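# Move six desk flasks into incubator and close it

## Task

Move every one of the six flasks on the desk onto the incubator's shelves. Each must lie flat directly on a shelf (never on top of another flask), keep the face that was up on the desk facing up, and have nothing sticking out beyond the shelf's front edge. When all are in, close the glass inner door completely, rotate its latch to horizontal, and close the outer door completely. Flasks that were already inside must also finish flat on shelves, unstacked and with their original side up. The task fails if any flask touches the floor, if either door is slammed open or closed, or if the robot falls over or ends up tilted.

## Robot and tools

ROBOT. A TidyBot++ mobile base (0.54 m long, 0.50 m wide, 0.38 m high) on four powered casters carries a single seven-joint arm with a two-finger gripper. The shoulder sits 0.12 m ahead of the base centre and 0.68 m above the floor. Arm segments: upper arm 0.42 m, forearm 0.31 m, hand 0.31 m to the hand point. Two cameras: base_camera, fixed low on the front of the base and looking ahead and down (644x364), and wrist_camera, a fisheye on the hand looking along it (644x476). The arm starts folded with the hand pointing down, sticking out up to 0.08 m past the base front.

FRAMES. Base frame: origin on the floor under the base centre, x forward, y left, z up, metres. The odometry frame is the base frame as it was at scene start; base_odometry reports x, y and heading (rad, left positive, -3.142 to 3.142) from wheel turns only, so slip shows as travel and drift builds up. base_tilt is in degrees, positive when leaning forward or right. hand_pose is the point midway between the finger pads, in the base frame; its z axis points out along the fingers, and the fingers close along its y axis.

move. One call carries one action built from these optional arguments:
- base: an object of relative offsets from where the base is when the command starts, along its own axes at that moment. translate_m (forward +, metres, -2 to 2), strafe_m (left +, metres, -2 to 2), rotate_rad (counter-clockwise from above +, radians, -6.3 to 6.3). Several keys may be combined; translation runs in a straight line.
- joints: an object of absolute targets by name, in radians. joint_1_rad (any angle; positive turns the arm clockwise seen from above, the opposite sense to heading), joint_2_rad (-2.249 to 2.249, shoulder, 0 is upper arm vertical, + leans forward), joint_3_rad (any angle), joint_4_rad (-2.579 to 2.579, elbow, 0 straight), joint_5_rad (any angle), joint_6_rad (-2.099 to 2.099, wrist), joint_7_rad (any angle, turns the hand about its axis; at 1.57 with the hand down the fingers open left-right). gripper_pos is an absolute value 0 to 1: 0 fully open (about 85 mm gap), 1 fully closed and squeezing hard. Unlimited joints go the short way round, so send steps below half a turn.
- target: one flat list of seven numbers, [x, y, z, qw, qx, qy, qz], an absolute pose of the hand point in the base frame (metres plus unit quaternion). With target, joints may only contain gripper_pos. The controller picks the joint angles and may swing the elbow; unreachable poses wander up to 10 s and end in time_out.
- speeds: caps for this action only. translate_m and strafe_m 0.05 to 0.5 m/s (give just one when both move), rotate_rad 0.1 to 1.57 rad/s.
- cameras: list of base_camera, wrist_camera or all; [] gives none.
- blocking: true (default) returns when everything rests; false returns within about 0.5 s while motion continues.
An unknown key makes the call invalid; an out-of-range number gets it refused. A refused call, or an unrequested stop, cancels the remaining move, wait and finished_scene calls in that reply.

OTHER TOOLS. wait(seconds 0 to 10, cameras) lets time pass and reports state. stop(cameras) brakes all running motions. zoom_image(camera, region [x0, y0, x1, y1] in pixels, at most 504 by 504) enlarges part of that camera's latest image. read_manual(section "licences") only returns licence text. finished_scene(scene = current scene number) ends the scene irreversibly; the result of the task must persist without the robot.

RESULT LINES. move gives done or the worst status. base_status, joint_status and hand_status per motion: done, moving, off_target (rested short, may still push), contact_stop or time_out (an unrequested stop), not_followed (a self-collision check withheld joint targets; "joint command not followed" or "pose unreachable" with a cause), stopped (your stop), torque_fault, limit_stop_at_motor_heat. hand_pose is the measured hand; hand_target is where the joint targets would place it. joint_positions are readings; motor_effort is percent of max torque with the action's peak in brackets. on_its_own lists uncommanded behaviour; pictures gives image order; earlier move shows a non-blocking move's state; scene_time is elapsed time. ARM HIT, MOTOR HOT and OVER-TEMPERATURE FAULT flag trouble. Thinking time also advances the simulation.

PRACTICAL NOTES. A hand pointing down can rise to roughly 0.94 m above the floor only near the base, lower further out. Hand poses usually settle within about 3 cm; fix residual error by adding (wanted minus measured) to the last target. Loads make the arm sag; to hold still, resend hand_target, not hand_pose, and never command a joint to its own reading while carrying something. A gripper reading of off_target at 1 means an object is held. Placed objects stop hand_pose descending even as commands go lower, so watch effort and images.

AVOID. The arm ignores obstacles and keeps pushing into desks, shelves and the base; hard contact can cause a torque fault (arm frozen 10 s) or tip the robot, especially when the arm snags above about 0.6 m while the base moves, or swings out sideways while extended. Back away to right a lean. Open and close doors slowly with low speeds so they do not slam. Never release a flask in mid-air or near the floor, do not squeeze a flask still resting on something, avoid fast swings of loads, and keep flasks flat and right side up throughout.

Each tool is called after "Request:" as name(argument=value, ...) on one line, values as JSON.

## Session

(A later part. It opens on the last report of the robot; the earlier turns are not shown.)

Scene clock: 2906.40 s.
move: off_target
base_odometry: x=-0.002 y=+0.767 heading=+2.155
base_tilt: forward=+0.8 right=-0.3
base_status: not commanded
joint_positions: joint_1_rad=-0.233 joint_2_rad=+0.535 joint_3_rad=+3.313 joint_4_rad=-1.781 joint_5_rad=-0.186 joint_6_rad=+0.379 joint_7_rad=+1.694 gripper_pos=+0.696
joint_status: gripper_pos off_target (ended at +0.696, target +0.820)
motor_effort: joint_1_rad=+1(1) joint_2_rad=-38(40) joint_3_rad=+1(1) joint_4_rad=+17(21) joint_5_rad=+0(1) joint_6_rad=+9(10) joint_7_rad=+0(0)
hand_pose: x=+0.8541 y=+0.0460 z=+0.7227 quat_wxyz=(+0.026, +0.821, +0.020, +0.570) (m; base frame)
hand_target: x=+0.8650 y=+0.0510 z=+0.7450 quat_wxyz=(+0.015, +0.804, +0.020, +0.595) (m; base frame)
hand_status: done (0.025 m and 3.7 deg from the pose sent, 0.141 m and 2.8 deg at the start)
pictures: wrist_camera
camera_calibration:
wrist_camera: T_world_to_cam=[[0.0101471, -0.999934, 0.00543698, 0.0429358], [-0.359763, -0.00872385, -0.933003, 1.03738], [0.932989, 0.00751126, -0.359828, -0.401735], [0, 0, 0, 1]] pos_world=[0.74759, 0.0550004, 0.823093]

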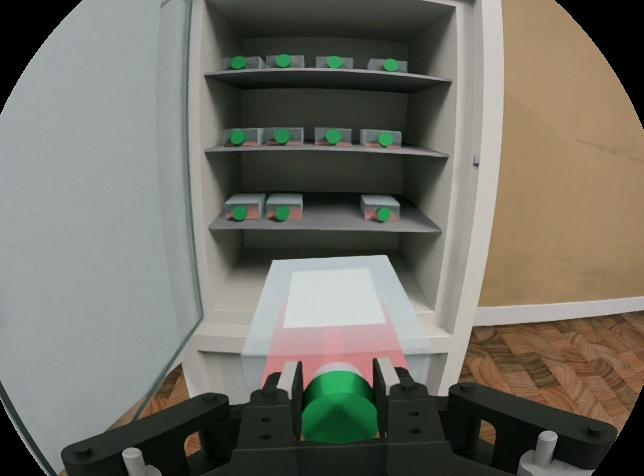

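Request:
move(target=[0.872, 0.05, 0.712, 0.002, 0.8065, 0.003, 0.591], joints={"gripper_pos": 0.82}, cameras=[])

Request:
move(target=[0.872, 0.05, 0.695, 0.002, 0.8065, 0.003, 0.591], joints={"gripper_pos": 0.82}, cameras=[])

Request:
move(target=[0.872, 0.05, 0.683, 0.002, 0.8065, 0.003, 0.591], joints={"gripper_pos": 0.82}, cameras=["wrist_camera"])

Scene clock: 2922.20 s.
move: off_target
base_odometry: x=-0.002 y=+0.767 heading=+2.155
base_tilt: forward=+0.8 right=-0.3
base_status: not commanded
joint_positions: joint_1_rad=-0.206 joint_2_rad=+0.590 joint_3_rad=+3.281 joint_4_rad=-1.781 joint_5_rad=-0.182 joint_6_rad=+0.445 joint_7_rad=+1.676 gripper_pos=+0.696
joint_status: gripper_pos off_target (ended at +0.696, target +0.820)
motor_effort: joint_1_rad=+0(2) joint_2_rad=-38(41) joint_3_rad=+1(1) joint_4_rad=+16(18) joint_5_rad=+0(1) joint_6_rad=+9(10) joint_7_rad=+1(1)
hand_pose: x=+0.8625 y=+0.0454 z=+0.6998 quat_wxyz=(+0.021, +0.819, +0.012, +0.573) (m; base frame)
hand_target: x=+0.8720 y=+0.0500 z=+0.7120 quat_wxyz=(+0.002, +0.807, +0.003, +0.591) (m; base frame)
hand_status: done (0.016 m and 3.5 deg from the pose sent, 0.021 m and 4.5 deg at the start)
pictures: none
No camera images: "cameras" was empty.

Scene clock: 2922.93 s.
move: off_target
base_odometry: x=-0.002 y=+0.767 heading=+2.155
base_tilt: forward=+0.8 right=-0.3
base_status: not commanded
joint_positions: joint_1_rad=-0.200 joint_2_rad=+0.615 joint_3_rad=+3.273 joint_4_rad=-1.781 joint_5_rad=-0.178 joint_6_rad=+0.492 joint_7_rad=+1.676 gripper_pos=+0.696
joint_status: gripper_pos off_target (ended at +0.696, target +0.820)
motor_effort: joint_1_rad=+1(1) joint_2_rad=-39(40) joint_3_rad=+1(1) joint_4_rad=+16(18) joint_5_rad=+0(0) joint_6_rad=+9(10) joint_7_rad=+0(1)
hand_pose: x=+0.8676 y=+0.0458 z=+0.6951 quat_wxyz=(+0.023, +0.813, +0.014, +0.582) (m; base frame)
hand_target: x=+0.8720 y=+0.0500 z=+0.6950 quat_wxyz=(+0.002, +0.807, +0.003, +0.591) (m; base frame)
hand_status: done (0.006 m and 3.0 deg from the pose sent, 0.012 m and 3.5 deg at the start)
pictures: none
No camera images: "cameras" was empty.

Scene clock: 2923.63 s.
move: off_target
base_odometry: x=-0.002 y=+0.767 heading=+2.155
base_tilt: forward=+0.8 right=-0.3
base_status: not commanded
joint_positions: joint_1_rad=-0.193 joint_2_rad=+0.636 joint_3_rad=+3.261 joint_4_rad=-1.782 joint_5_rad=-0.178 joint_6_rad=+0.524 joint_7_rad=+1.676 gripper_pos=+0.696
joint_status: gripper_pos off_target (ended at +0.696, target +0.820)
motor_effort: joint_1_rad=+0(1) joint_2_rad=-39(41) joint_3_rad=+0(1) joint_4_rad=+16(17) joint_5_rad=+0(1) joint_6_rad=+9(10) joint_7_rad=+0(0)
hand_pose: x=+0.8705 y=+0.0465 z=+0.6880 quat_wxyz=(+0.022, +0.810, +0.014, +0.586) (m; base frame)
hand_target: x=+0.8720 y=+0.0500 z=+0.6830 quat_wxyz=(+0.002, +0.807, +0.003, +0.591) (m; base frame)
hand_status: done (0.006 m and 2.7 deg from the pose sent, 0.014 m and 3.0 deg at the start)
pictures: wrist_camera
camera_calibration:
wrist_camera: T_world_to_cam=[[0.00570638, -0.999955, -0.00751709, 0.0561344], [-0.322307, 0.00527686, -0.94662, 0.986904], [0.946618, 0.00782459, -0.322263, -0.46733], [0, 0, 0, 1]] pos_world=[0.760149, 0.0545808, 0.784043]

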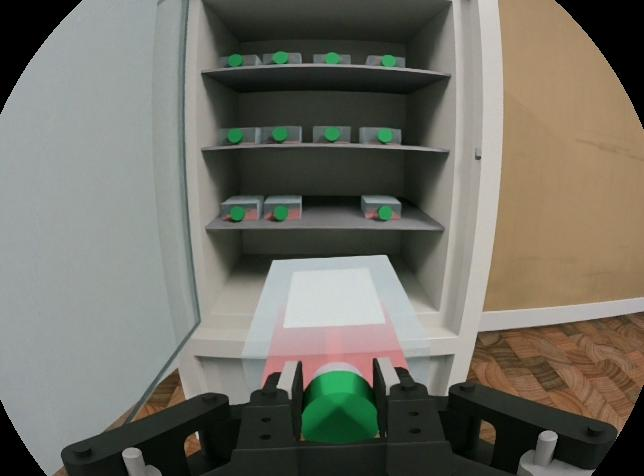

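Request:
move(base={"translate_m": 0.45}, speeds={"translate_m": 0.25}, target=[0.872, 0.05, 0.679, -0.0089, 0.8085, -0.0121, 0.5885], cameras=["base_camera", "wrist_camera"])

Scene clock: 2939.13 s.
move: done
base_odometry: x=-0.250 y=+1.142 heading=+2.155
base_tilt: forward=+0.8 right=-0.3
base_status: done
joint_positions: joint_1_rad=-0.186 joint_2_rad=+0.644 joint_3_rad=+3.251 joint_4_rad=-1.783 joint_5_rad=-0.178 joint_6_rad=+0.524 joint_7_rad=+1.645 gripper_pos=+0.696
joint_status: not commanded
motor_effort: joint_1_rad=+0(2) joint_2_rad=-39(41) joint_3_rad=+0(1) joint_4_rad=+16(18) joint_5_rad=+0(0) joint_6_rad=+9(10) joint_7_rad=+0(0)
hand_pose: x=+0.8700 y=+0.0476 z=+0.6810 quat_wxyz=(+0.011, +0.813, +0.001, +0.582) (m; base frame)
hand_target: x=+0.8720 y=+0.0500 z=+0.6790 quat_wxyz=(-0.009, +0.808, -0.012, +0.588) (m; base frame)
hand_status: done (0.004 m and 2.8 deg from the pose sent, 0.010 m and 4.6 deg at the start)
pictures: base_camera, wrist_camera
camera_calibration:
wrist_camera: T_world_to_cam=[[-0.00272254, -0.999148, -0.0411878, 0.0874171], [-0.3309, 0.0397678, -0.942828, 0.983469], [0.943662, 0.0110621, -0.330726, -0.460878], [0, 0, 0, 1]] pos_world=[0.760581, 0.0533305, 0.778418]

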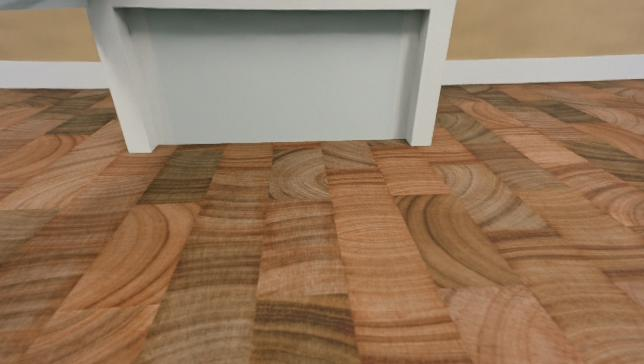

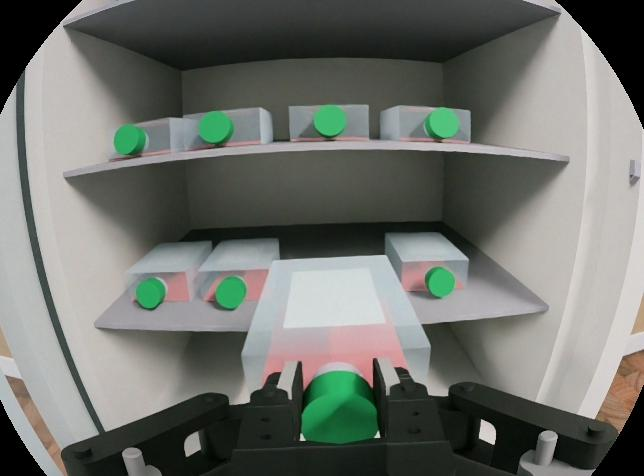

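Request:
move(base={"translate_m": 0.253}, speeds={"translate_m": 0.15}, cameras=["base_camera", "wrist_camera"])

Scene clock: 2955.43 s.
move: done
base_odometry: x=-0.390 y=+1.354 heading=+2.155
base_tilt: forward=+0.8 right=-0.3
base_status: done
joint_positions: joint_1_rad=-0.185 joint_2_rad=+0.646 joint_3_rad=+3.250 joint_4_rad=-1.785 joint_5_rad=-0.178 joint_6_rad=+0.524 joint_7_rad=+1.645 gripper_pos=+0.696
joint_status: not commanded
motor_effort: joint_1_rad=+0(2) joint_2_rad=-39(41) joint_3_rad=+1(1) joint_4_rad=+15(17) joint_5_rad=+0(0) joint_6_rad=+9(10) joint_7_rad=+0(0)
hand_pose: x=+0.8696 y=+0.0472 z=+0.6787 quat_wxyz=(+0.011, +0.814, +0.000, +0.581) (m; base frame)
hand_target: x=+0.8720 y=+0.0500 z=+0.6790 quat_wxyz=(-0.009, +0.808, -0.012, +0.588) (m; base frame)
hand_status: not commanded
pictures: base_camera, wrist_camera
camera_calibration:
wrist_camera: T_world_to_cam=[[-0.00323645, -0.999165, -0.0407266, 0.0871687], [-0.334188, 0.0394659, -0.94168, 0.983183], [0.942501, 0.0105627, -0.334037, -0.457969], [0, 0, 0, 1]] pos_world=[0.760487, 0.053131, 0.776415]

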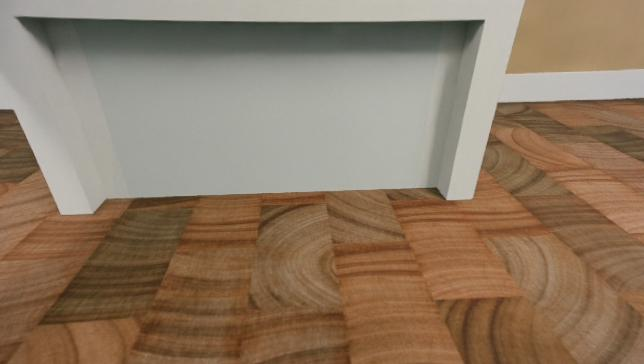

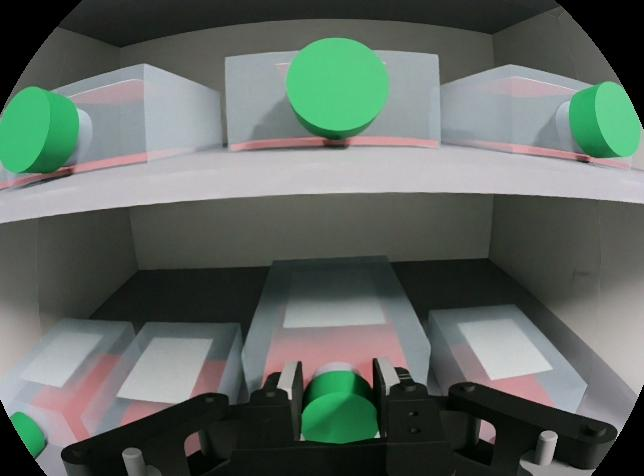

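Request:
move(target=[0.872, 0.05, 0.668, -0.0119, 0.8105, -0.0162, 0.5855], cameras=[])

Request:
move(target=[0.872, 0.05, 0.656, -0.0119, 0.8105, -0.0162, 0.5855], cameras=[])

Request:
move(target=[0.872, 0.05, 0.646, -0.0119, 0.8105, -0.0162, 0.5855], cameras=[])

Request:
move(target=[0.872, 0.05, 0.638, -0.0119, 0.8105, -0.0162, 0.5855], cameras=["wrist_camera"])

Scene clock: 2969.53 s.
move: done
base_odometry: x=-0.390 y=+1.354 heading=+2.155
base_tilt: forward=+0.8 right=-0.3
base_status: not commanded
joint_positions: joint_1_rad=-0.181 joint_2_rad=+0.658 joint_3_rad=+3.245 joint_4_rad=-1.785 joint_5_rad=-0.178 joint_6_rad=+0.537 joint_7_rad=+1.639 gripper_pos=+0.696
joint_status: not commanded
motor_effort: joint_1_rad=+1(1) joint_2_rad=-40(41) joint_3_rad=+0(1) joint_4_rad=+16(17) joint_5_rad=+0(0) joint_6_rad=+9(10) joint_7_rad=+0(1)
hand_pose: x=+0.8707 y=+0.0473 z=+0.6728 quat_wxyz=(+0.009, +0.814, -0.002, +0.581) (m; base frame)
hand_target: x=+0.8720 y=+0.0500 z=+0.6680 quat_wxyz=(-0.012, +0.810, -0.016, +0.585) (m; base frame)
hand_status: done (0.006 m and 3.0 deg from the pose sent, 0.011 m and 3.3 deg at the start)
pictures: none
No camera images: "cameras" was empty.

Scene clock: 2970.23 s.
move: done
base_odometry: x=-0.390 y=+1.354 heading=+2.155
base_tilt: forward=+0.8 right=-0.3
base_status: not commanded
joint_positions: joint_1_rad=-0.179 joint_2_rad=+0.682 joint_3_rad=+3.241 joint_4_rad=-1.788 joint_5_rad=-0.178 joint_6_rad=+0.567 joint_7_rad=+1.639 gripper_pos=+0.696
joint_status: not commanded
motor_effort: joint_1_rad=+0(1) joint_2_rad=-40(41) joint_3_rad=+0(0) joint_4_rad=+15(17) joint_5_rad=+0(0) joint_6_rad=+9(10) joint_7_rad=+0(0)
hand_pose: x=+0.8723 y=+0.0468 z=+0.6628 quat_wxyz=(+0.011, +0.813, -0.002, +0.582) (m; base frame)
hand_target: x=+0.8720 y=+0.0500 z=+0.6560 quat_wxyz=(-0.012, +0.810, -0.016, +0.585) (m; base frame)
hand_status: done (0.007 m and 3.1 deg from the pose sent, 0.017 m and 3.0 deg at the start)
pictures: none
No camera images: "cameras" was empty.

Scene clock: 2970.93 s.
move: done
base_odometry: x=-0.390 y=+1.354 heading=+2.155
base_tilt: forward=+0.8 right=-0.3
base_status: not commanded
joint_positions: joint_1_rad=-0.177 joint_2_rad=+0.701 joint_3_rad=+3.238 joint_4_rad=-1.792 joint_5_rad=-0.178 joint_6_rad=+0.592 joint_7_rad=+1.637 gripper_pos=+0.696
joint_status: not commanded
motor_effort: joint_1_rad=+1(1) joint_2_rad=-40(41) joint_3_rad=+0(0) joint_4_rad=+15(16) joint_5_rad=+0(0) joint_6_rad=+9(10) joint_7_rad=+0(1)
hand_pose: x=+0.8728 y=+0.0463 z=+0.6534 quat_wxyz=(+0.012, +0.813, -0.002, +0.583) (m; base frame)
hand_target: x=+0.8720 y=+0.0500 z=+0.6460 quat_wxyz=(-0.012, +0.810, -0.016, +0.585) (m; base frame)
hand_status: done (0.008 m and 3.2 deg from the pose sent, 0.017 m and 3.1 deg at the start)
pictures: none
No camera images: "cameras" was empty.

Scene clock: 2971.57 s.
move: done
base_odometry: x=-0.390 y=+1.354 heading=+2.155
base_tilt: forward=+0.8 right=-0.3
base_status: not commanded
joint_positions: joint_1_rad=-0.175 joint_2_rad=+0.716 joint_3_rad=+3.236 joint_4_rad=-1.795 joint_5_rad=-0.177 joint_6_rad=+0.611 joint_7_rad=+1.635 gripper_pos=+0.696
joint_status: not commanded
motor_effort: joint_1_rad=+1(1) joint_2_rad=-40(41) joint_3_rad=+0(0) joint_4_rad=+14(16) joint_5_rad=+0(0) joint_6_rad=+9(10) joint_7_rad=+0(0)
hand_pose: x=+0.8731 y=+0.0460 z=+0.6461 quat_wxyz=(+0.012, +0.812, -0.002, +0.583) (m; base frame)
hand_target: x=+0.8720 y=+0.0500 z=+0.6380 quat_wxyz=(-0.012, +0.810, -0.016, +0.585) (m; base frame)
hand_status: done (0.009 m and 3.2 deg from the pose sent, 0.016 m and 3.2 deg at the start)
pictures: wrist_camera
camera_calibration:
wrist_camera: T_world_to_cam=[[-0.00892442, -0.999079, -0.0419723, 0.0903865], [-0.328477, 0.0425737, -0.943552, 0.949825], [0.94447, 0.00536626, -0.328554, -0.477189], [0, 0, 0, 1]] pos_world=[0.763492, 0.0524264, 0.743221]

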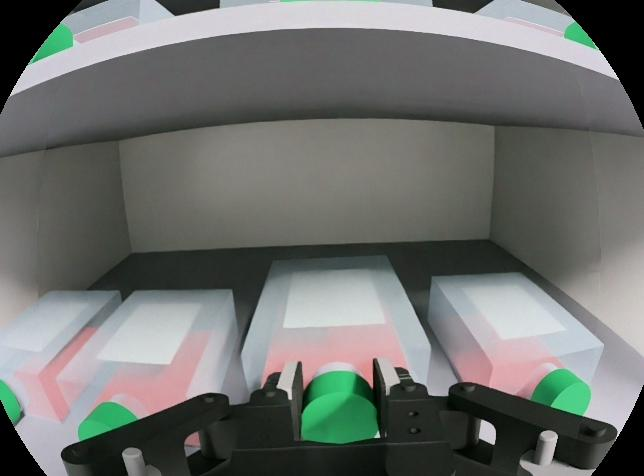

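Request:
move(target=[0.872, 0.051, 0.629, -0.0119, 0.812, -0.0162, 0.5835], cameras=[])

Request:
move(target=[0.872, 0.051, 0.622, -0.0119, 0.812, -0.0162, 0.5835], cameras=[])

Request:
move(target=[0.872, 0.051, 0.615, -0.0119, 0.812, -0.0162, 0.5835], cameras=["wrist_camera"])

Scene clock: 2977.00 s.
move: done
base_odometry: x=-0.390 y=+1.354 heading=+2.155
base_tilt: forward=+0.8 right=-0.3
base_status: not commanded
joint_positions: joint_1_rad=-0.175 joint_2_rad=+0.732 joint_3_rad=+3.236 joint_4_rad=-1.797 joint_5_rad=-0.177 joint_6_rad=+0.622 joint_7_rad=+1.633 gripper_pos=+0.696
joint_status: not commanded
motor_effort: joint_1_rad=+0(2) joint_2_rad=-40(42) joint_3_rad=+0(0) joint_4_rad=+16(16) joint_5_rad=+0(0) joint_6_rad=+9(10) joint_7_rad=+0(1)
hand_pose: x=+0.8729 y=+0.0456 z=+0.6365 quat_wxyz=(+0.014, +0.814, -0.002, +0.581) (m; base frame)
hand_target: x=+0.8720 y=+0.0510 z=+0.6290 quat_wxyz=(-0.012, +0.812, -0.016, +0.583) (m; base frame)
hand_status: done (0.009 m and 3.3 deg from the pose sent, 0.018 m and 3.2 deg at the start)
pictures: none
No camera images: "cameras" was empty.

Scene clock: 2977.63 s.
move: done
base_odometry: x=-0.390 y=+1.354 heading=+2.155
base_tilt: forward=+0.8 right=-0.3
base_status: not commanded
joint_positions: joint_1_rad=-0.174 joint_2_rad=+0.746 joint_3_rad=+3.233 joint_4_rad=-1.798 joint_5_rad=-0.177 joint_6_rad=+0.638 joint_7_rad=+1.632 gripper_pos=+0.696
joint_status: not commanded
motor_effort: joint_1_rad=+1(2) joint_2_rad=-41(41) joint_3_rad=+0(0) joint_4_rad=+14(15) joint_5_rad=+0(0) joint_6_rad=+9(10) joint_7_rad=+0(0)
hand_pose: x=+0.8734 y=+0.0460 z=+0.6303 quat_wxyz=(+0.014, +0.814, -0.002, +0.581) (m; base frame)
hand_target: x=+0.8720 y=+0.0510 z=+0.6220 quat_wxyz=(-0.012, +0.812, -0.016, +0.583) (m; base frame)
hand_status: done (0.010 m and 3.4 deg from the pose sent, 0.015 m and 3.3 deg at the start)
pictures: none
No camera images: "cameras" was empty.

Scene clock: 2978.23 s.
move: done
base_odometry: x=-0.390 y=+1.354 heading=+2.155
base_tilt: forward=+0.9 right=-0.3
base_status: not commanded
joint_positions: joint_1_rad=-0.173 joint_2_rad=+0.756 joint_3_rad=+3.232 joint_4_rad=-1.798 joint_5_rad=-0.176 joint_6_rad=+0.657 joint_7_rad=+1.630 gripper_pos=+0.696
joint_status: not commanded
motor_effort: joint_1_rad=+0(2) joint_2_rad=-41(41) joint_3_rad=+0(1) joint_4_rad=+14(16) joint_5_rad=+0(0) joint_6_rad=+9(9) joint_7_rad=+0(1)
hand_pose: x=+0.8745 y=+0.0462 z=+0.6274 quat_wxyz=(+0.014, +0.812, -0.003, +0.584) (m; base frame)
hand_target: x=+0.8720 y=+0.0510 z=+0.6150 quat_wxyz=(-0.012, +0.812, -0.016, +0.583) (m; base frame)
hand_status: done (0.014 m and 3.3 deg from the pose sent, 0.016 m and 3.4 deg at the start)
pictures: wrist_camera
camera_calibration:
wrist_camera: T_world_to_cam=[[-0.01048, -0.99913, -0.0403643, 0.0901284], [-0.326096, 0.0415746, -0.944422, 0.93113], [0.945279, 0.00326504, -0.326248, -0.486746], [0, 0, 0, 1]] pos_world=[0.764693, 0.0529279, 0.724218]

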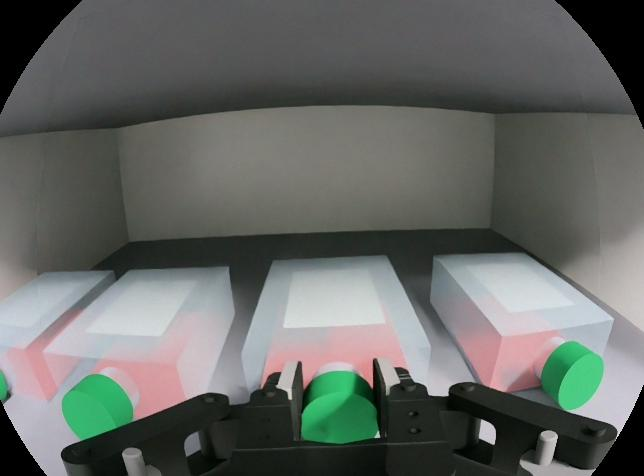

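Request:
move(target=[0.872, 0.051, 0.608, -0.0119, 0.8135, -0.0162, 0.5813], cameras=[])

Request:
move(target=[0.872, 0.051, 0.602, -0.0119, 0.8135, -0.0162, 0.5813], cameras=["wrist_camera"])

Scene clock: 2985.17 s.
move: done
base_odometry: x=-0.390 y=+1.354 heading=+2.155
base_tilt: forward=+0.8 right=-0.3
base_status: not commanded
joint_positions: joint_1_rad=-0.173 joint_2_rad=+0.761 joint_3_rad=+3.231 joint_4_rad=-1.799 joint_5_rad=-0.176 joint_6_rad=+0.667 joint_7_rad=+1.627 gripper_pos=+0.696
joint_status: not commanded
motor_effort: joint_1_rad=+1(1) joint_2_rad=-39(40) joint_3_rad=+0(0) joint_4_rad=+13(14) joint_5_rad=+0(0) joint_6_rad=+8(9) joint_7_rad=+0(1)
hand_pose: x=+0.8752 y=+0.0461 z=+0.6270 quat_wxyz=(+0.013, +0.810, -0.003, +0.586) (m; base frame)
hand_target: x=+0.8720 y=+0.0510 z=+0.6080 quat_wxyz=(-0.012, +0.813, -0.016, +0.581) (m; base frame)
hand_status: done (0.020 m and 3.3 deg from the pose sent, 0.020 m and 3.3 deg at the start)
pictures: none
No camera images: "cameras" was empty.

Scene clock: 2985.73 s.
move: done
base_odometry: x=-0.390 y=+1.354 heading=+2.155
base_tilt: forward=+0.8 right=-0.3
base_status: not commanded
joint_positions: joint_1_rad=-0.172 joint_2_rad=+0.768 joint_3_rad=+3.230 joint_4_rad=-1.799 joint_5_rad=-0.175 joint_6_rad=+0.685 joint_7_rad=+1.625 gripper_pos=+0.696
joint_status: not commanded
motor_effort: joint_1_rad=+1(1) joint_2_rad=-38(39) joint_3_rad=+0(0) joint_4_rad=+12(14) joint_5_rad=+0(0) joint_6_rad=+8(9) joint_7_rad=+0(1)
hand_pose: x=+0.8765 y=+0.0462 z=+0.6266 quat_wxyz=(+0.013, +0.807, -0.004, +0.591) (m; base frame)
hand_target: x=+0.8720 y=+0.0510 z=+0.6020 quat_wxyz=(-0.012, +0.813, -0.016, +0.581) (m; base frame)
hand_status: done (0.025 m and 3.5 deg from the pose sent, 0.026 m and 3.3 deg at the start)
pictures: wrist_camera
camera_calibration:
wrist_camera: T_world_to_cam=[[-0.0108848, -0.999037, -0.0424957, 0.0917687], [-0.31068, 0.0437738, -0.949506, 0.920604], [0.950452, 0.00286739, -0.310857, -0.503087], [0, 0, 0, 1]] pos_world=[0.765172, 0.0528246, 0.721631]

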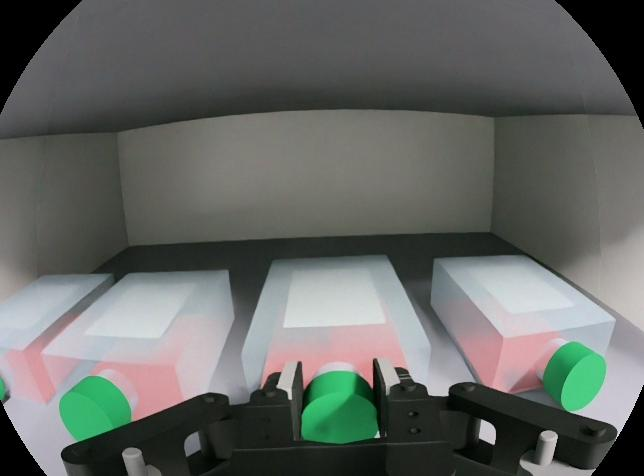

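Request:
move(target=[0.872, 0.051, 0.611, -0.0112, 0.828, -0.0166, 0.5604], cameras=["wrist_camera"])

Scene clock: 2998.30 s.
move: done
base_odometry: x=-0.390 y=+1.354 heading=+2.155
base_tilt: forward=+0.8 right=-0.2
base_status: not commanded
joint_positions: joint_1_rad=-0.172 joint_2_rad=+0.748 joint_3_rad=+3.230 joint_4_rad=-1.786 joint_5_rad=-0.175 joint_6_rad=+0.615 joint_7_rad=+1.624 gripper_pos=+0.696
joint_status: not commanded
motor_effort: joint_1_rad=+0(1) joint_2_rad=-38(39) joint_3_rad=+0(1) joint_4_rad=+13(14) joint_5_rad=+0(1) joint_6_rad=+7(8) joint_7_rad=+0(1)
hand_pose: x=+0.8752 y=+0.0482 z=+0.6270 quat_wxyz=(+0.009, +0.818, -0.004, +0.575) (m; base frame)
hand_target: x=+0.8720 y=+0.0510 z=+0.6110 quat_wxyz=(-0.011, +0.828, -0.017, +0.560) (m; base frame)
hand_status: done (0.017 m and 3.4 deg from the pose sent, 0.017 m and 5.3 deg at the start)
pictures: wrist_camera
camera_calibration:
wrist_camera: T_world_to_cam=[[-0.00922494, -0.998735, -0.0494317, 0.0967267], [-0.346304, 0.0495655, -0.936812, 0.943467], [0.938077, 0.00847636, -0.346323, -0.468937], [0, 0, 0, 1]] pos_world=[0.767518, 0.0538158, 0.726229]

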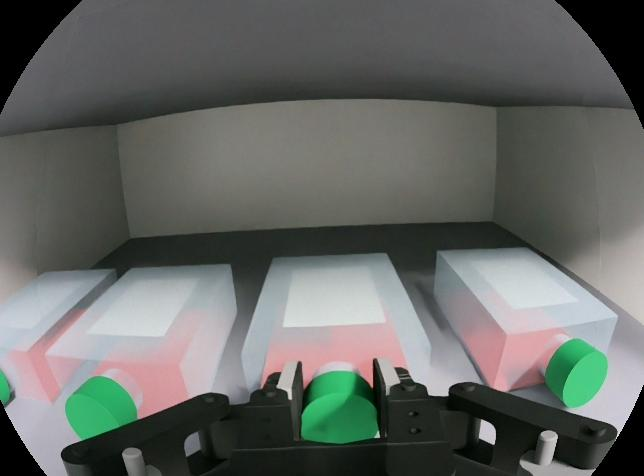

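Request:
move(joints={"gripper_pos": 0.62}, cameras=[])

Request:
move(joints={"gripper_pos": 0.5}, cameras=["wrist_camera"])

Scene clock: 3004.90 s.
move: done
base_odometry: x=-0.390 y=+1.354 heading=+2.155
base_tilt: forward=+0.8 right=-0.3
base_status: not commanded
joint_positions: joint_1_rad=-0.172 joint_2_rad=+0.749 joint_3_rad=+3.230 joint_4_rad=-1.786 joint_5_rad=-0.175 joint_6_rad=+0.614 joint_7_rad=+1.624 gripper_pos=+0.620
joint_status: all done
motor_effort: joint_1_rad=+1(1) joint_2_rad=-40(41) joint_3_rad=+0(0) joint_4_rad=+14(15) joint_5_rad=+0(0) joint_6_rad=+8(9) joint_7_rad=+0(1)
hand_pose: x=+0.8752 y=+0.0482 z=+0.6267 quat_wxyz=(+0.009, +0.818, -0.004, +0.575) (m; base frame)
hand_target: x=+0.8720 y=+0.0510 z=+0.6110 quat_wxyz=(-0.011, +0.828, -0.017, +0.560) (m; base frame)
hand_status: not commanded
pictures: none
No camera images: "cameras" was empty.

Scene clock: 3005.43 s.
move: done
base_odometry: x=-0.390 y=+1.354 heading=+2.155
base_tilt: forward=+0.8 right=-0.3
base_status: not commanded
joint_positions: joint_1_rad=-0.172 joint_2_rad=+0.749 joint_3_rad=+3.230 joint_4_rad=-1.786 joint_5_rad=-0.175 joint_6_rad=+0.614 joint_7_rad=+1.624 gripper_pos=+0.500
joint_status: all done
motor_effort: joint_1_rad=+0(1) joint_2_rad=-40(40) joint_3_rad=+0(0) joint_4_rad=+14(15) joint_5_rad=+0(0) joint_6_rad=+9(9) joint_7_rad=+0(0)
hand_pose: x=+0.8752 y=+0.0482 z=+0.6267 quat_wxyz=(+0.009, +0.818, -0.004, +0.575) (m; base frame)
hand_target: x=+0.8720 y=+0.0510 z=+0.6110 quat_wxyz=(-0.011, +0.828, -0.017, +0.560) (m; base frame)
hand_status: not commanded
pictures: wrist_camera
camera_calibration:
wrist_camera: T_world_to_cam=[[-0.00926716, -0.998735, -0.049424, 0.0967437], [-0.347104, 0.0495657, -0.936516, 0.943679], [0.937781, 0.00847645, -0.347125, -0.468198], [0, 0, 0, 1]] pos_world=[0.767519, 0.0538158, 0.726029]

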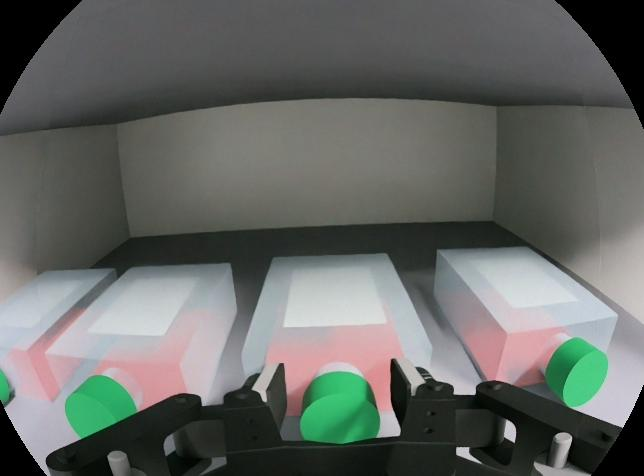

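Request:
move(base={"translate_m": -0.5}, speeds={"translate_m": 0.3}, cameras=["wrist_camera"])

Request:
move(base={"translate_m": -0.3}, speeds={"translate_m": 0.3}, target=[0.79, 0.03, 0.80, 0, 0.8191, 0, 0.5736], joints={"gripper_pos": 0.9}, cameras=["base_camera", "wrist_camera"])

Scene clock: 3024.83 s.
move: done
base_odometry: x=-0.114 y=+0.937 heading=+2.155
base_tilt: forward=+0.8 right=-0.3
base_status: done
joint_positions: joint_1_rad=-0.170 joint_2_rad=+0.749 joint_3_rad=+3.230 joint_4_rad=-1.786 joint_5_rad=-0.173 joint_6_rad=+0.614 joint_7_rad=+1.624 gripper_pos=+0.500
joint_status: not commanded
motor_effort: joint_1_rad=+1(5) joint_2_rad=-40(42) joint_3_rad=+0(2) joint_4_rad=+15(16) joint_5_rad=+0(1) joint_6_rad=+9(9) joint_7_rad=+0(1)
hand_pose: x=+0.8751 y=+0.0473 z=+0.6258 quat_wxyz=(+0.010, +0.818, -0.004, +0.575) (m; base frame)
hand_target: x=+0.8720 y=+0.0510 z=+0.6110 quat_wxyz=(-0.011, +0.828, -0.017, +0.560) (m; base frame)
hand_status: not commanded
pictures: wrist_camera
camera_calibration:
wrist_camera: T_world_to_cam=[[-0.00981179, -0.998765, -0.0487001, 0.0958005], [-0.348257, 0.0490665, -0.936114, 0.943588], [0.937348, 0.00777519, -0.348308, -0.467245], [0, 0, 0, 1]] pos_world=[0.767522, 0.0530165, 0.725226]

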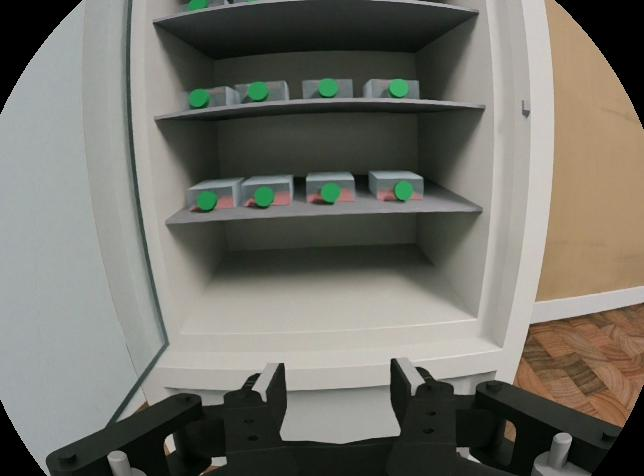

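Scene clock: 3026.73 s.
move: done
base_odometry: x=+0.052 y=+0.686 heading=+2.154
base_tilt: forward=+0.8 right=-0.3
base_status: done
joint_positions: joint_1_rad=-0.170 joint_2_rad=+0.284 joint_3_rad=+3.262 joint_4_rad=-1.876 joint_5_rad=-0.173 joint_6_rad=+0.293 joint_7_rad=+1.625 gripper_pos=+0.900
joint_status: all done
motor_effort: joint_1_rad=+1(2) joint_2_rad=-29(43) joint_3_rad=+0(1) joint_4_rad=+19(20) joint_5_rad=+0(0) joint_6_rad=+9(9) joint_7_rad=+0(0)
hand_pose: x=+0.7959 y=+0.0275 z=+0.8203 quat_wxyz=(-0.016, +0.803, -0.028, +0.595) (m; base frame)
hand_target: x=+0.7900 y=+0.0300 z=+0.8000 quat_wxyz=(+0.000, +0.819, +0.000, +0.574) (m; base frame)
hand_status: done (0.021 m and 4.8 deg from the pose sent, 0.195 m and 1.2 deg at the start)
pictures: base_camera, wrist_camera
camera_calibration:
wrist_camera: T_world_to_cam=[[-0.0147468, -0.992915, -0.117908, 0.145293], [-0.299006, 0.116904, -0.947063, 1.06701], [0.954137, 0.021289, -0.298612, -0.379589], [0, 0, 0, 1]] pos_world=[0.683365, 0.0276075, 0.914308]

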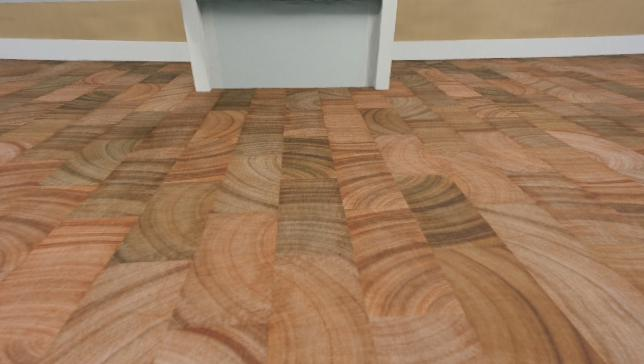

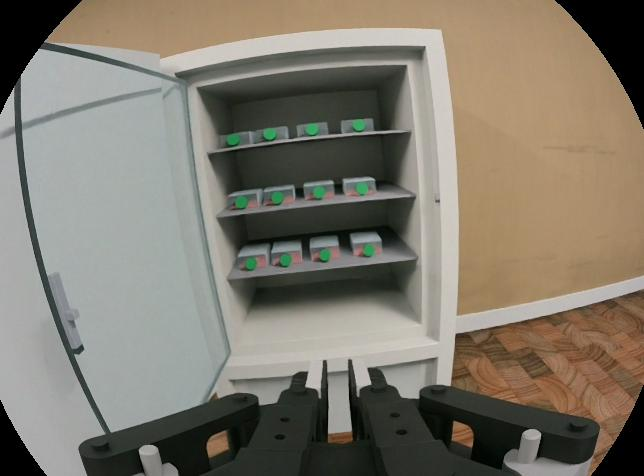

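Request:
zoom_image(camera="base_camera", region=[170, 60, 250, 105])

Request:
zoom_image(camera="base_camera", region=[350, 60, 430, 105])

Request:
zoom_image(camera="wrist_camera", region=[200, 110, 430, 290])

Scaled by 6.300.

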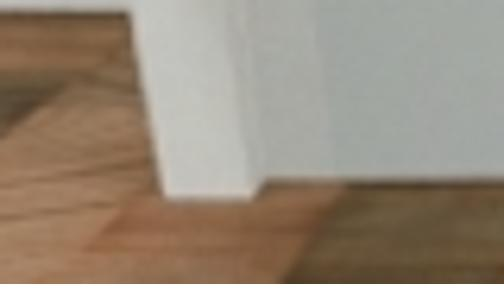

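Scaled by 6.300.

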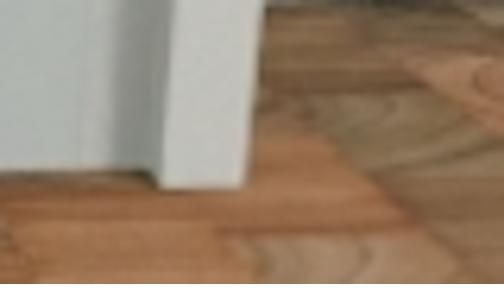

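Scaled by 2.191.

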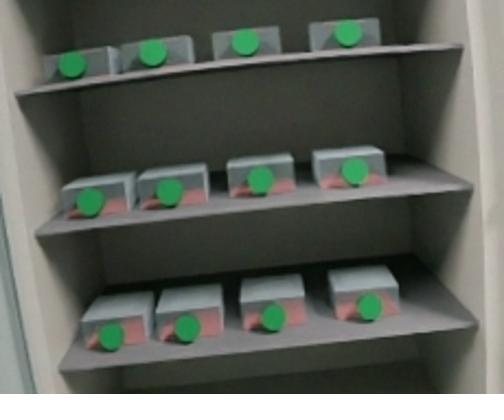

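Request:
move(base={"strafe_m": 0.485}, speeds={"strafe_m": 0.25}, target=[0.85, 0.0, 0.95, 0, 0.8191, 0, 0.5736], joints={"gripper_pos": 0.9}, cameras=["base_camera", "wrist_camera"])

Scene clock: 3046.27 s.
move: done
base_odometry: x=-0.353 y=+0.419 heading=+2.155
base_tilt: forward=+0.8 right=-0.3
base_status: done
joint_positions: joint_1_rad=-0.017 joint_2_rad=+0.284 joint_3_rad=+3.162 joint_4_rad=-1.374 joint_5_rad=-0.066 joint_6_rad=-0.225 joint_7_rad=+1.625 gripper_pos=+0.900
joint_status: all done
motor_effort: joint_1_rad=+0(3) joint_2_rad=-33(33) joint_3_rad=-1(2) joint_4_rad=+21(22) joint_5_rad=-1(1) joint_6_rad=+9(9) joint_7_rad=+0(1)
hand_pose: x=+0.8466 y=+0.0052 z=+0.9627 quat_wxyz=(-0.006, +0.808, +0.001, +0.589) (m; base frame)
hand_target: x=+0.8500 y=+0.0000 z=+0.9500 quat_wxyz=(+0.000, +0.819, +0.000, +0.574) (m; base frame)
hand_status: done (0.014 m and 2.2 deg from the pose sent, 0.143 m and 4.8 deg at the start)
pictures: base_camera, wrist_camera
camera_calibration:
wrist_camera: T_world_to_cam=[[0.0178666, -0.997541, -0.0677652, 0.0648707], [-0.316989, 0.0586282, -0.946615, 1.23479], [0.948261, 0.0383936, -0.315163, -0.364199], [0, 0, 0, 1]] pos_world=[0.735612, 0.00630052, 1.05849]

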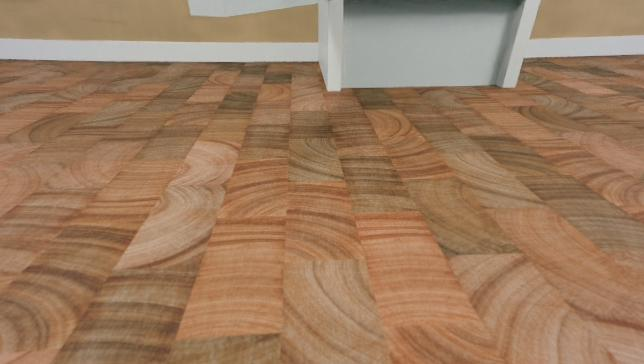

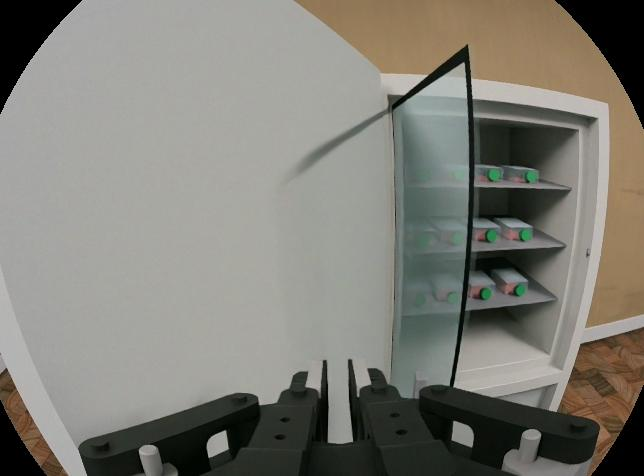

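Request:
move(base={"translate_m": 0.15, "strafe_m": -0.025}, speeds={"translate_m": 0.15}, cameras=["wrist_camera"])

Scene clock: 3077.93 s.
move: done
base_odometry: x=-0.415 y=+0.558 heading=+2.155
base_tilt: forward=+0.8 right=-0.3
base_status: done
joint_positions: joint_1_rad=-0.016 joint_2_rad=+0.292 joint_3_rad=+3.162 joint_4_rad=-1.372 joint_5_rad=-0.065 joint_6_rad=-0.228 joint_7_rad=+1.625 gripper_pos=+0.900
joint_status: not commanded
motor_effort: joint_1_rad=+1(2) joint_2_rad=-33(35) joint_3_rad=-1(1) joint_4_rad=+21(22) joint_5_rad=+0(1) joint_6_rad=+9(9) joint_7_rad=+0(1)
hand_pose: x=+0.8487 y=+0.0053 z=+0.9572 quat_wxyz=(-0.006, +0.811, +0.001, +0.585) (m; base frame)
hand_target: x=+0.8500 y=+0.0000 z=+0.9500 quat_wxyz=(+0.000, +0.819, +0.000, +0.574) (m; base frame)
hand_status: not commanded
pictures: wrist_camera
camera_calibration:
wrist_camera: T_world_to_cam=[[0.0173573, -0.997559, -0.0676364, 0.0647477], [-0.32548, 0.0583247, -0.943748, 1.23461], [0.94539, 0.0383952, -0.323673, -0.357323], [0, 0, 0, 1]] pos_world=[0.738525, 0.00630099, 1.05388]

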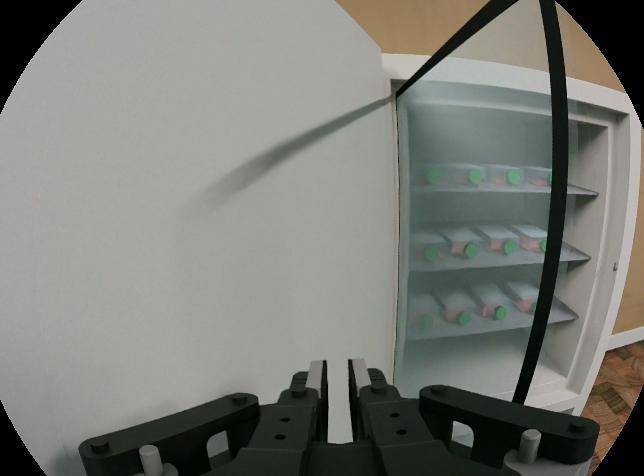

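Request:
move(base={"translate_m": 0.125}, speeds={"translate_m": 0.12}, cameras=["wrist_camera"])

Scene clock: 3092.37 s.
move: done
base_odometry: x=-0.484 y=+0.662 heading=+2.155
base_tilt: forward=+0.8 right=-0.3
base_status: done
joint_positions: joint_1_rad=-0.005 joint_2_rad=+0.295 joint_3_rad=+3.162 joint_4_rad=-1.372 joint_5_rad=-0.063 joint_6_rad=-0.230 joint_7_rad=+1.625 gripper_pos=+0.900
joint_status: not commanded
motor_effort: joint_1_rad=+0(3) joint_2_rad=-32(36) joint_3_rad=-2(4) joint_4_rad=+21(23) joint_5_rad=+0(1) joint_6_rad=+9(10) joint_7_rad=+1(1)
hand_pose: x=+0.8494 y=-0.0035 z=+0.9548 quat_wxyz=(-0.001, +0.812, -0.003, +0.583) (m; base frame)
hand_target: x=+0.8500 y=+0.0000 z=+0.9500 quat_wxyz=(+0.000, +0.819, +0.000, +0.574) (m; base frame)
hand_status: not commanded
pictures: wrist_camera
camera_calibration:
wrist_camera: T_world_to_cam=[[0.00559884, -0.997842, -0.0654203, 0.0637806], [-0.328887, 0.0599443, -0.942465, 1.23477], [0.944353, 0.0267926, -0.327842, -0.353593], [0, 0, 0, 1]] pos_world=[0.739658, -0.000900731, 1.05198]

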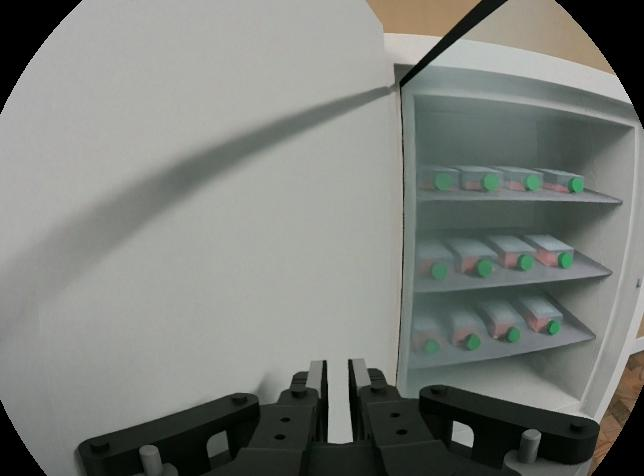

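Request:
move(base={"strafe_m": -0.17}, speeds={"strafe_m": 0.08}, cameras=[])

Request:
move(base={"strafe_m": -0.122, "translate_m": 0.035}, speeds={"strafe_m": 0.08}, cameras=["wrist_camera"])

Scene clock: 3106.40 s.
move: done
base_odometry: x=-0.342 y=+0.756 heading=+2.155
base_tilt: forward=+0.8 right=-0.3
base_status: done
joint_positions: joint_1_rad=-0.003 joint_2_rad=+0.295 joint_3_rad=+3.158 joint_4_rad=-1.372 joint_5_rad=-0.063 joint_6_rad=-0.230 joint_7_rad=+1.625 gripper_pos=+0.900
joint_status: not commanded
motor_effort: joint_1_rad=+1(5) joint_2_rad=-33(34) joint_3_rad=-1(3) joint_4_rad=+21(22) joint_5_rad=-1(1) joint_6_rad=+9(9) joint_7_rad=+0(1)
hand_pose: x=+0.8494 y=-0.0026 z=+0.9548 quat_wxyz=(-0.002, +0.812, -0.003, +0.583) (m; base frame)
hand_target: x=+0.8500 y=+0.0000 z=+0.9500 quat_wxyz=(+0.000, +0.819, +0.000, +0.574) (m; base frame)
hand_status: not commanded
pictures: none
No camera images: "cameras" was empty.

Scene clock: 3108.50 s.
move: done
base_odometry: x=-0.260 y=+0.853 heading=+2.155
base_tilt: forward=+0.8 right=-0.3
base_status: done
joint_positions: joint_1_rad=-0.002 joint_2_rad=+0.295 joint_3_rad=+3.156 joint_4_rad=-1.371 joint_5_rad=-0.063 joint_6_rad=-0.231 joint_7_rad=+1.625 gripper_pos=+0.900
joint_status: not commanded
motor_effort: joint_1_rad=+0(5) joint_2_rad=-33(35) joint_3_rad=-1(4) joint_4_rad=+21(22) joint_5_rad=+0(1) joint_6_rad=+9(9) joint_7_rad=+0(1)
hand_pose: x=+0.8493 y=-0.0017 z=+0.9547 quat_wxyz=(-0.003, +0.812, -0.002, +0.583) (m; base frame)
hand_target: x=+0.8500 y=+0.0000 z=+0.9500 quat_wxyz=(+0.000, +0.819, +0.000, +0.574) (m; base frame)
hand_status: not commanded
pictures: wrist_camera
camera_calibration:
wrist_camera: T_world_to_cam=[[0.00863672, -0.997721, -0.0669138, 0.0643015], [-0.329625, 0.0603356, -0.942182, 1.23494], [0.944073, 0.0301938, -0.328352, -0.352874], [0, 0, 0, 1]] pos_world=[0.739652, 0.000298468, 1.05198]

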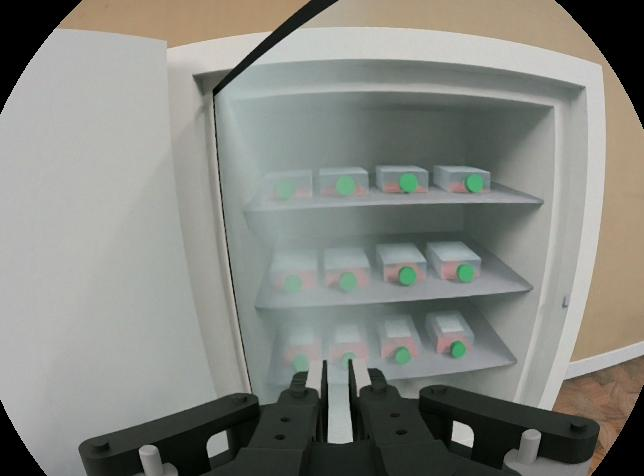

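Request:
move(base={"strafe_m": -0.105, "translate_m": 0.065}, speeds={"strafe_m": 0.08}, cameras=[])

Request:
move(base={"strafe_m": -0.085, "translate_m": 0.089}, speeds={"strafe_m": 0.08}, cameras=["wrist_camera"])

Scene clock: 3114.97 s.
move: done
base_odometry: x=-0.208 y=+0.965 heading=+2.154
base_tilt: forward=+0.8 right=-0.2
base_status: done
joint_positions: joint_1_rad=-0.002 joint_2_rad=+0.295 joint_3_rad=+3.156 joint_4_rad=-1.371 joint_5_rad=-0.063 joint_6_rad=-0.232 joint_7_rad=+1.625 gripper_pos=+0.900
joint_status: not commanded
motor_effort: joint_1_rad=+1(4) joint_2_rad=-33(35) joint_3_rad=-1(3) joint_4_rad=+21(22) joint_5_rad=-1(1) joint_6_rad=+9(10) joint_7_rad=+0(0)
hand_pose: x=+0.8492 y=-0.0017 z=+0.9547 quat_wxyz=(-0.003, +0.813, -0.002, +0.583) (m; base frame)
hand_target: x=+0.8500 y=+0.0000 z=+0.9500 quat_wxyz=(+0.000, +0.819, +0.000, +0.574) (m; base frame)
hand_status: not commanded
pictures: none
No camera images: "cameras" was empty.

Scene clock: 3117.07 s.
move: done
base_odometry: x=-0.185 y=+1.086 heading=+2.154
base_tilt: forward=+0.8 right=-0.3
base_status: done
joint_positions: joint_1_rad=-0.002 joint_2_rad=+0.295 joint_3_rad=+3.154 joint_4_rad=-1.371 joint_5_rad=-0.063 joint_6_rad=-0.234 joint_7_rad=+1.625 gripper_pos=+0.900
joint_status: not commanded
motor_effort: joint_1_rad=+1(7) joint_2_rad=-33(35) joint_3_rad=-1(4) joint_4_rad=+20(22) joint_5_rad=-1(1) joint_6_rad=+9(10) joint_7_rad=+0(1)
hand_pose: x=+0.8491 y=-0.0002 z=+0.9540 quat_wxyz=(-0.004, +0.813, -0.002, +0.582) (m; base frame)
hand_target: x=+0.8500 y=+0.0000 z=+0.9500 quat_wxyz=(+0.000, +0.819, +0.000, +0.574) (m; base frame)
hand_status: not commanded
pictures: wrist_camera
camera_calibration:
wrist_camera: T_world_to_cam=[[0.0109126, -0.997661, -0.0674801, 0.0643844], [-0.332296, 0.0600307, -0.941263, 1.2355], [0.943112, 0.032695, -0.330864, -0.349692], [0, 0, 0, 1]] pos_world=[0.73965, 0.00149878, 1.05158]

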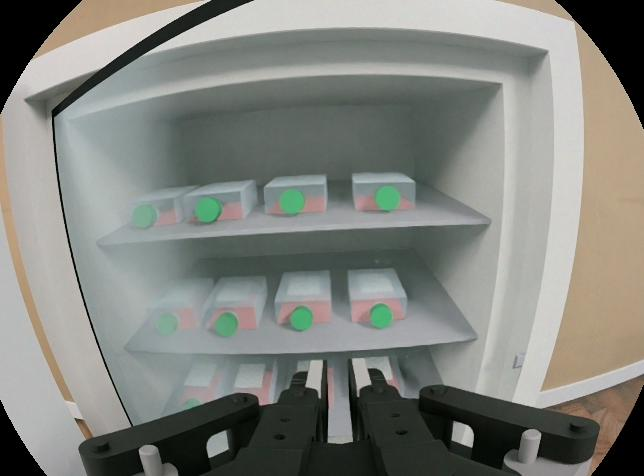

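Request:
move(base={"strafe_m": -0.059, "translate_m": 0.108}, speeds={"translate_m": 0.08}, cameras=["wrist_camera"])

Request:
move(base={"strafe_m": -0.029, "translate_m": 0.11}, speeds={"translate_m": 0.06}, cameras=["base_camera", "wrist_camera"])

Scene clock: 3125.87 s.
move: done
base_odometry: x=-0.195 y=+1.209 heading=+2.154
base_tilt: forward=+0.8 right=-0.3
base_status: done
joint_positions: joint_1_rad=-0.003 joint_2_rad=+0.296 joint_3_rad=+3.154 joint_4_rad=-1.371 joint_5_rad=-0.063 joint_6_rad=-0.236 joint_7_rad=+1.625 gripper_pos=+0.900
joint_status: not commanded
motor_effort: joint_1_rad=+1(4) joint_2_rad=-33(35) joint_3_rad=-1(2) joint_4_rad=+21(22) joint_5_rad=+0(1) joint_6_rad=+9(10) joint_7_rad=+0(1)
hand_pose: x=+0.8491 y=+0.0001 z=+0.9531 quat_wxyz=(-0.004, +0.814, -0.001, +0.581) (m; base frame)
hand_target: x=+0.8500 y=+0.0000 z=+0.9500 quat_wxyz=(+0.000, +0.819, +0.000, +0.574) (m; base frame)
hand_status: not commanded
pictures: wrist_camera
camera_calibration:
wrist_camera: T_world_to_cam=[[0.0112102, -0.997644, -0.0676786, 0.0646215], [-0.334738, 0.0600337, -0.940397, 1.23582], [0.942245, 0.0331966, -0.333276, -0.347043], [0, 0, 0, 1]] pos_world=[0.739953, 0.00179874, 1.05088]

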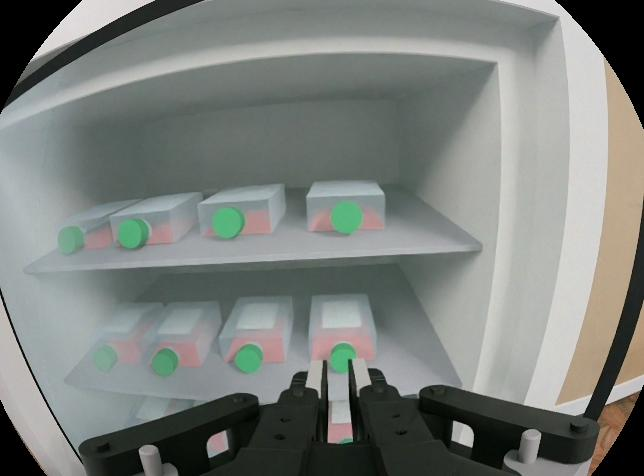

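Scene clock: 3128.27 s.
move: done
base_odometry: x=-0.232 y=+1.317 heading=+2.154
base_tilt: forward=+0.8 right=-0.3
base_status: done
joint_positions: joint_1_rad=-0.003 joint_2_rad=+0.295 joint_3_rad=+3.154 joint_4_rad=-1.370 joint_5_rad=-0.063 joint_6_rad=-0.238 joint_7_rad=+1.625 gripper_pos=+0.900
joint_status: not commanded
motor_effort: joint_1_rad=+0(2) joint_2_rad=-33(36) joint_3_rad=-1(2) joint_4_rad=+21(23) joint_5_rad=-1(1) joint_6_rad=+9(11) joint_7_rad=+0(1)
hand_pose: x=+0.8489 y=+0.0001 z=+0.9529 quat_wxyz=(-0.004, +0.814, -0.001, +0.580) (m; base frame)
hand_target: x=+0.8500 y=+0.0000 z=+0.9500 quat_wxyz=(+0.000, +0.819, +0.000, +0.574) (m; base frame)
hand_status: not commanded
pictures: base_camera, wrist_camera
camera_calibration:
wrist_camera: T_world_to_cam=[[0.0112324, -0.997641, -0.0677203, 0.0646499], [-0.335725, 0.0600308, -0.940045, 1.23615], [0.941893, 0.0332944, -0.334259, -0.345659], [0, 0, 0, 1]] pos_world=[0.739854, 0.00179874, 1.05088]

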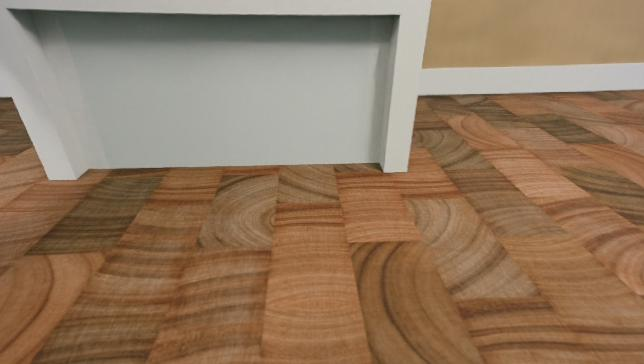

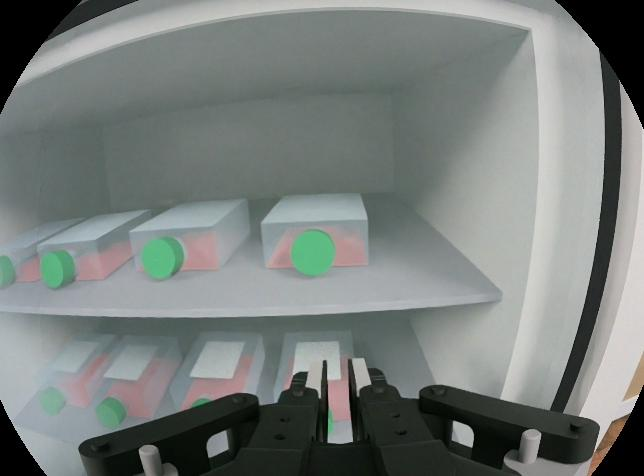

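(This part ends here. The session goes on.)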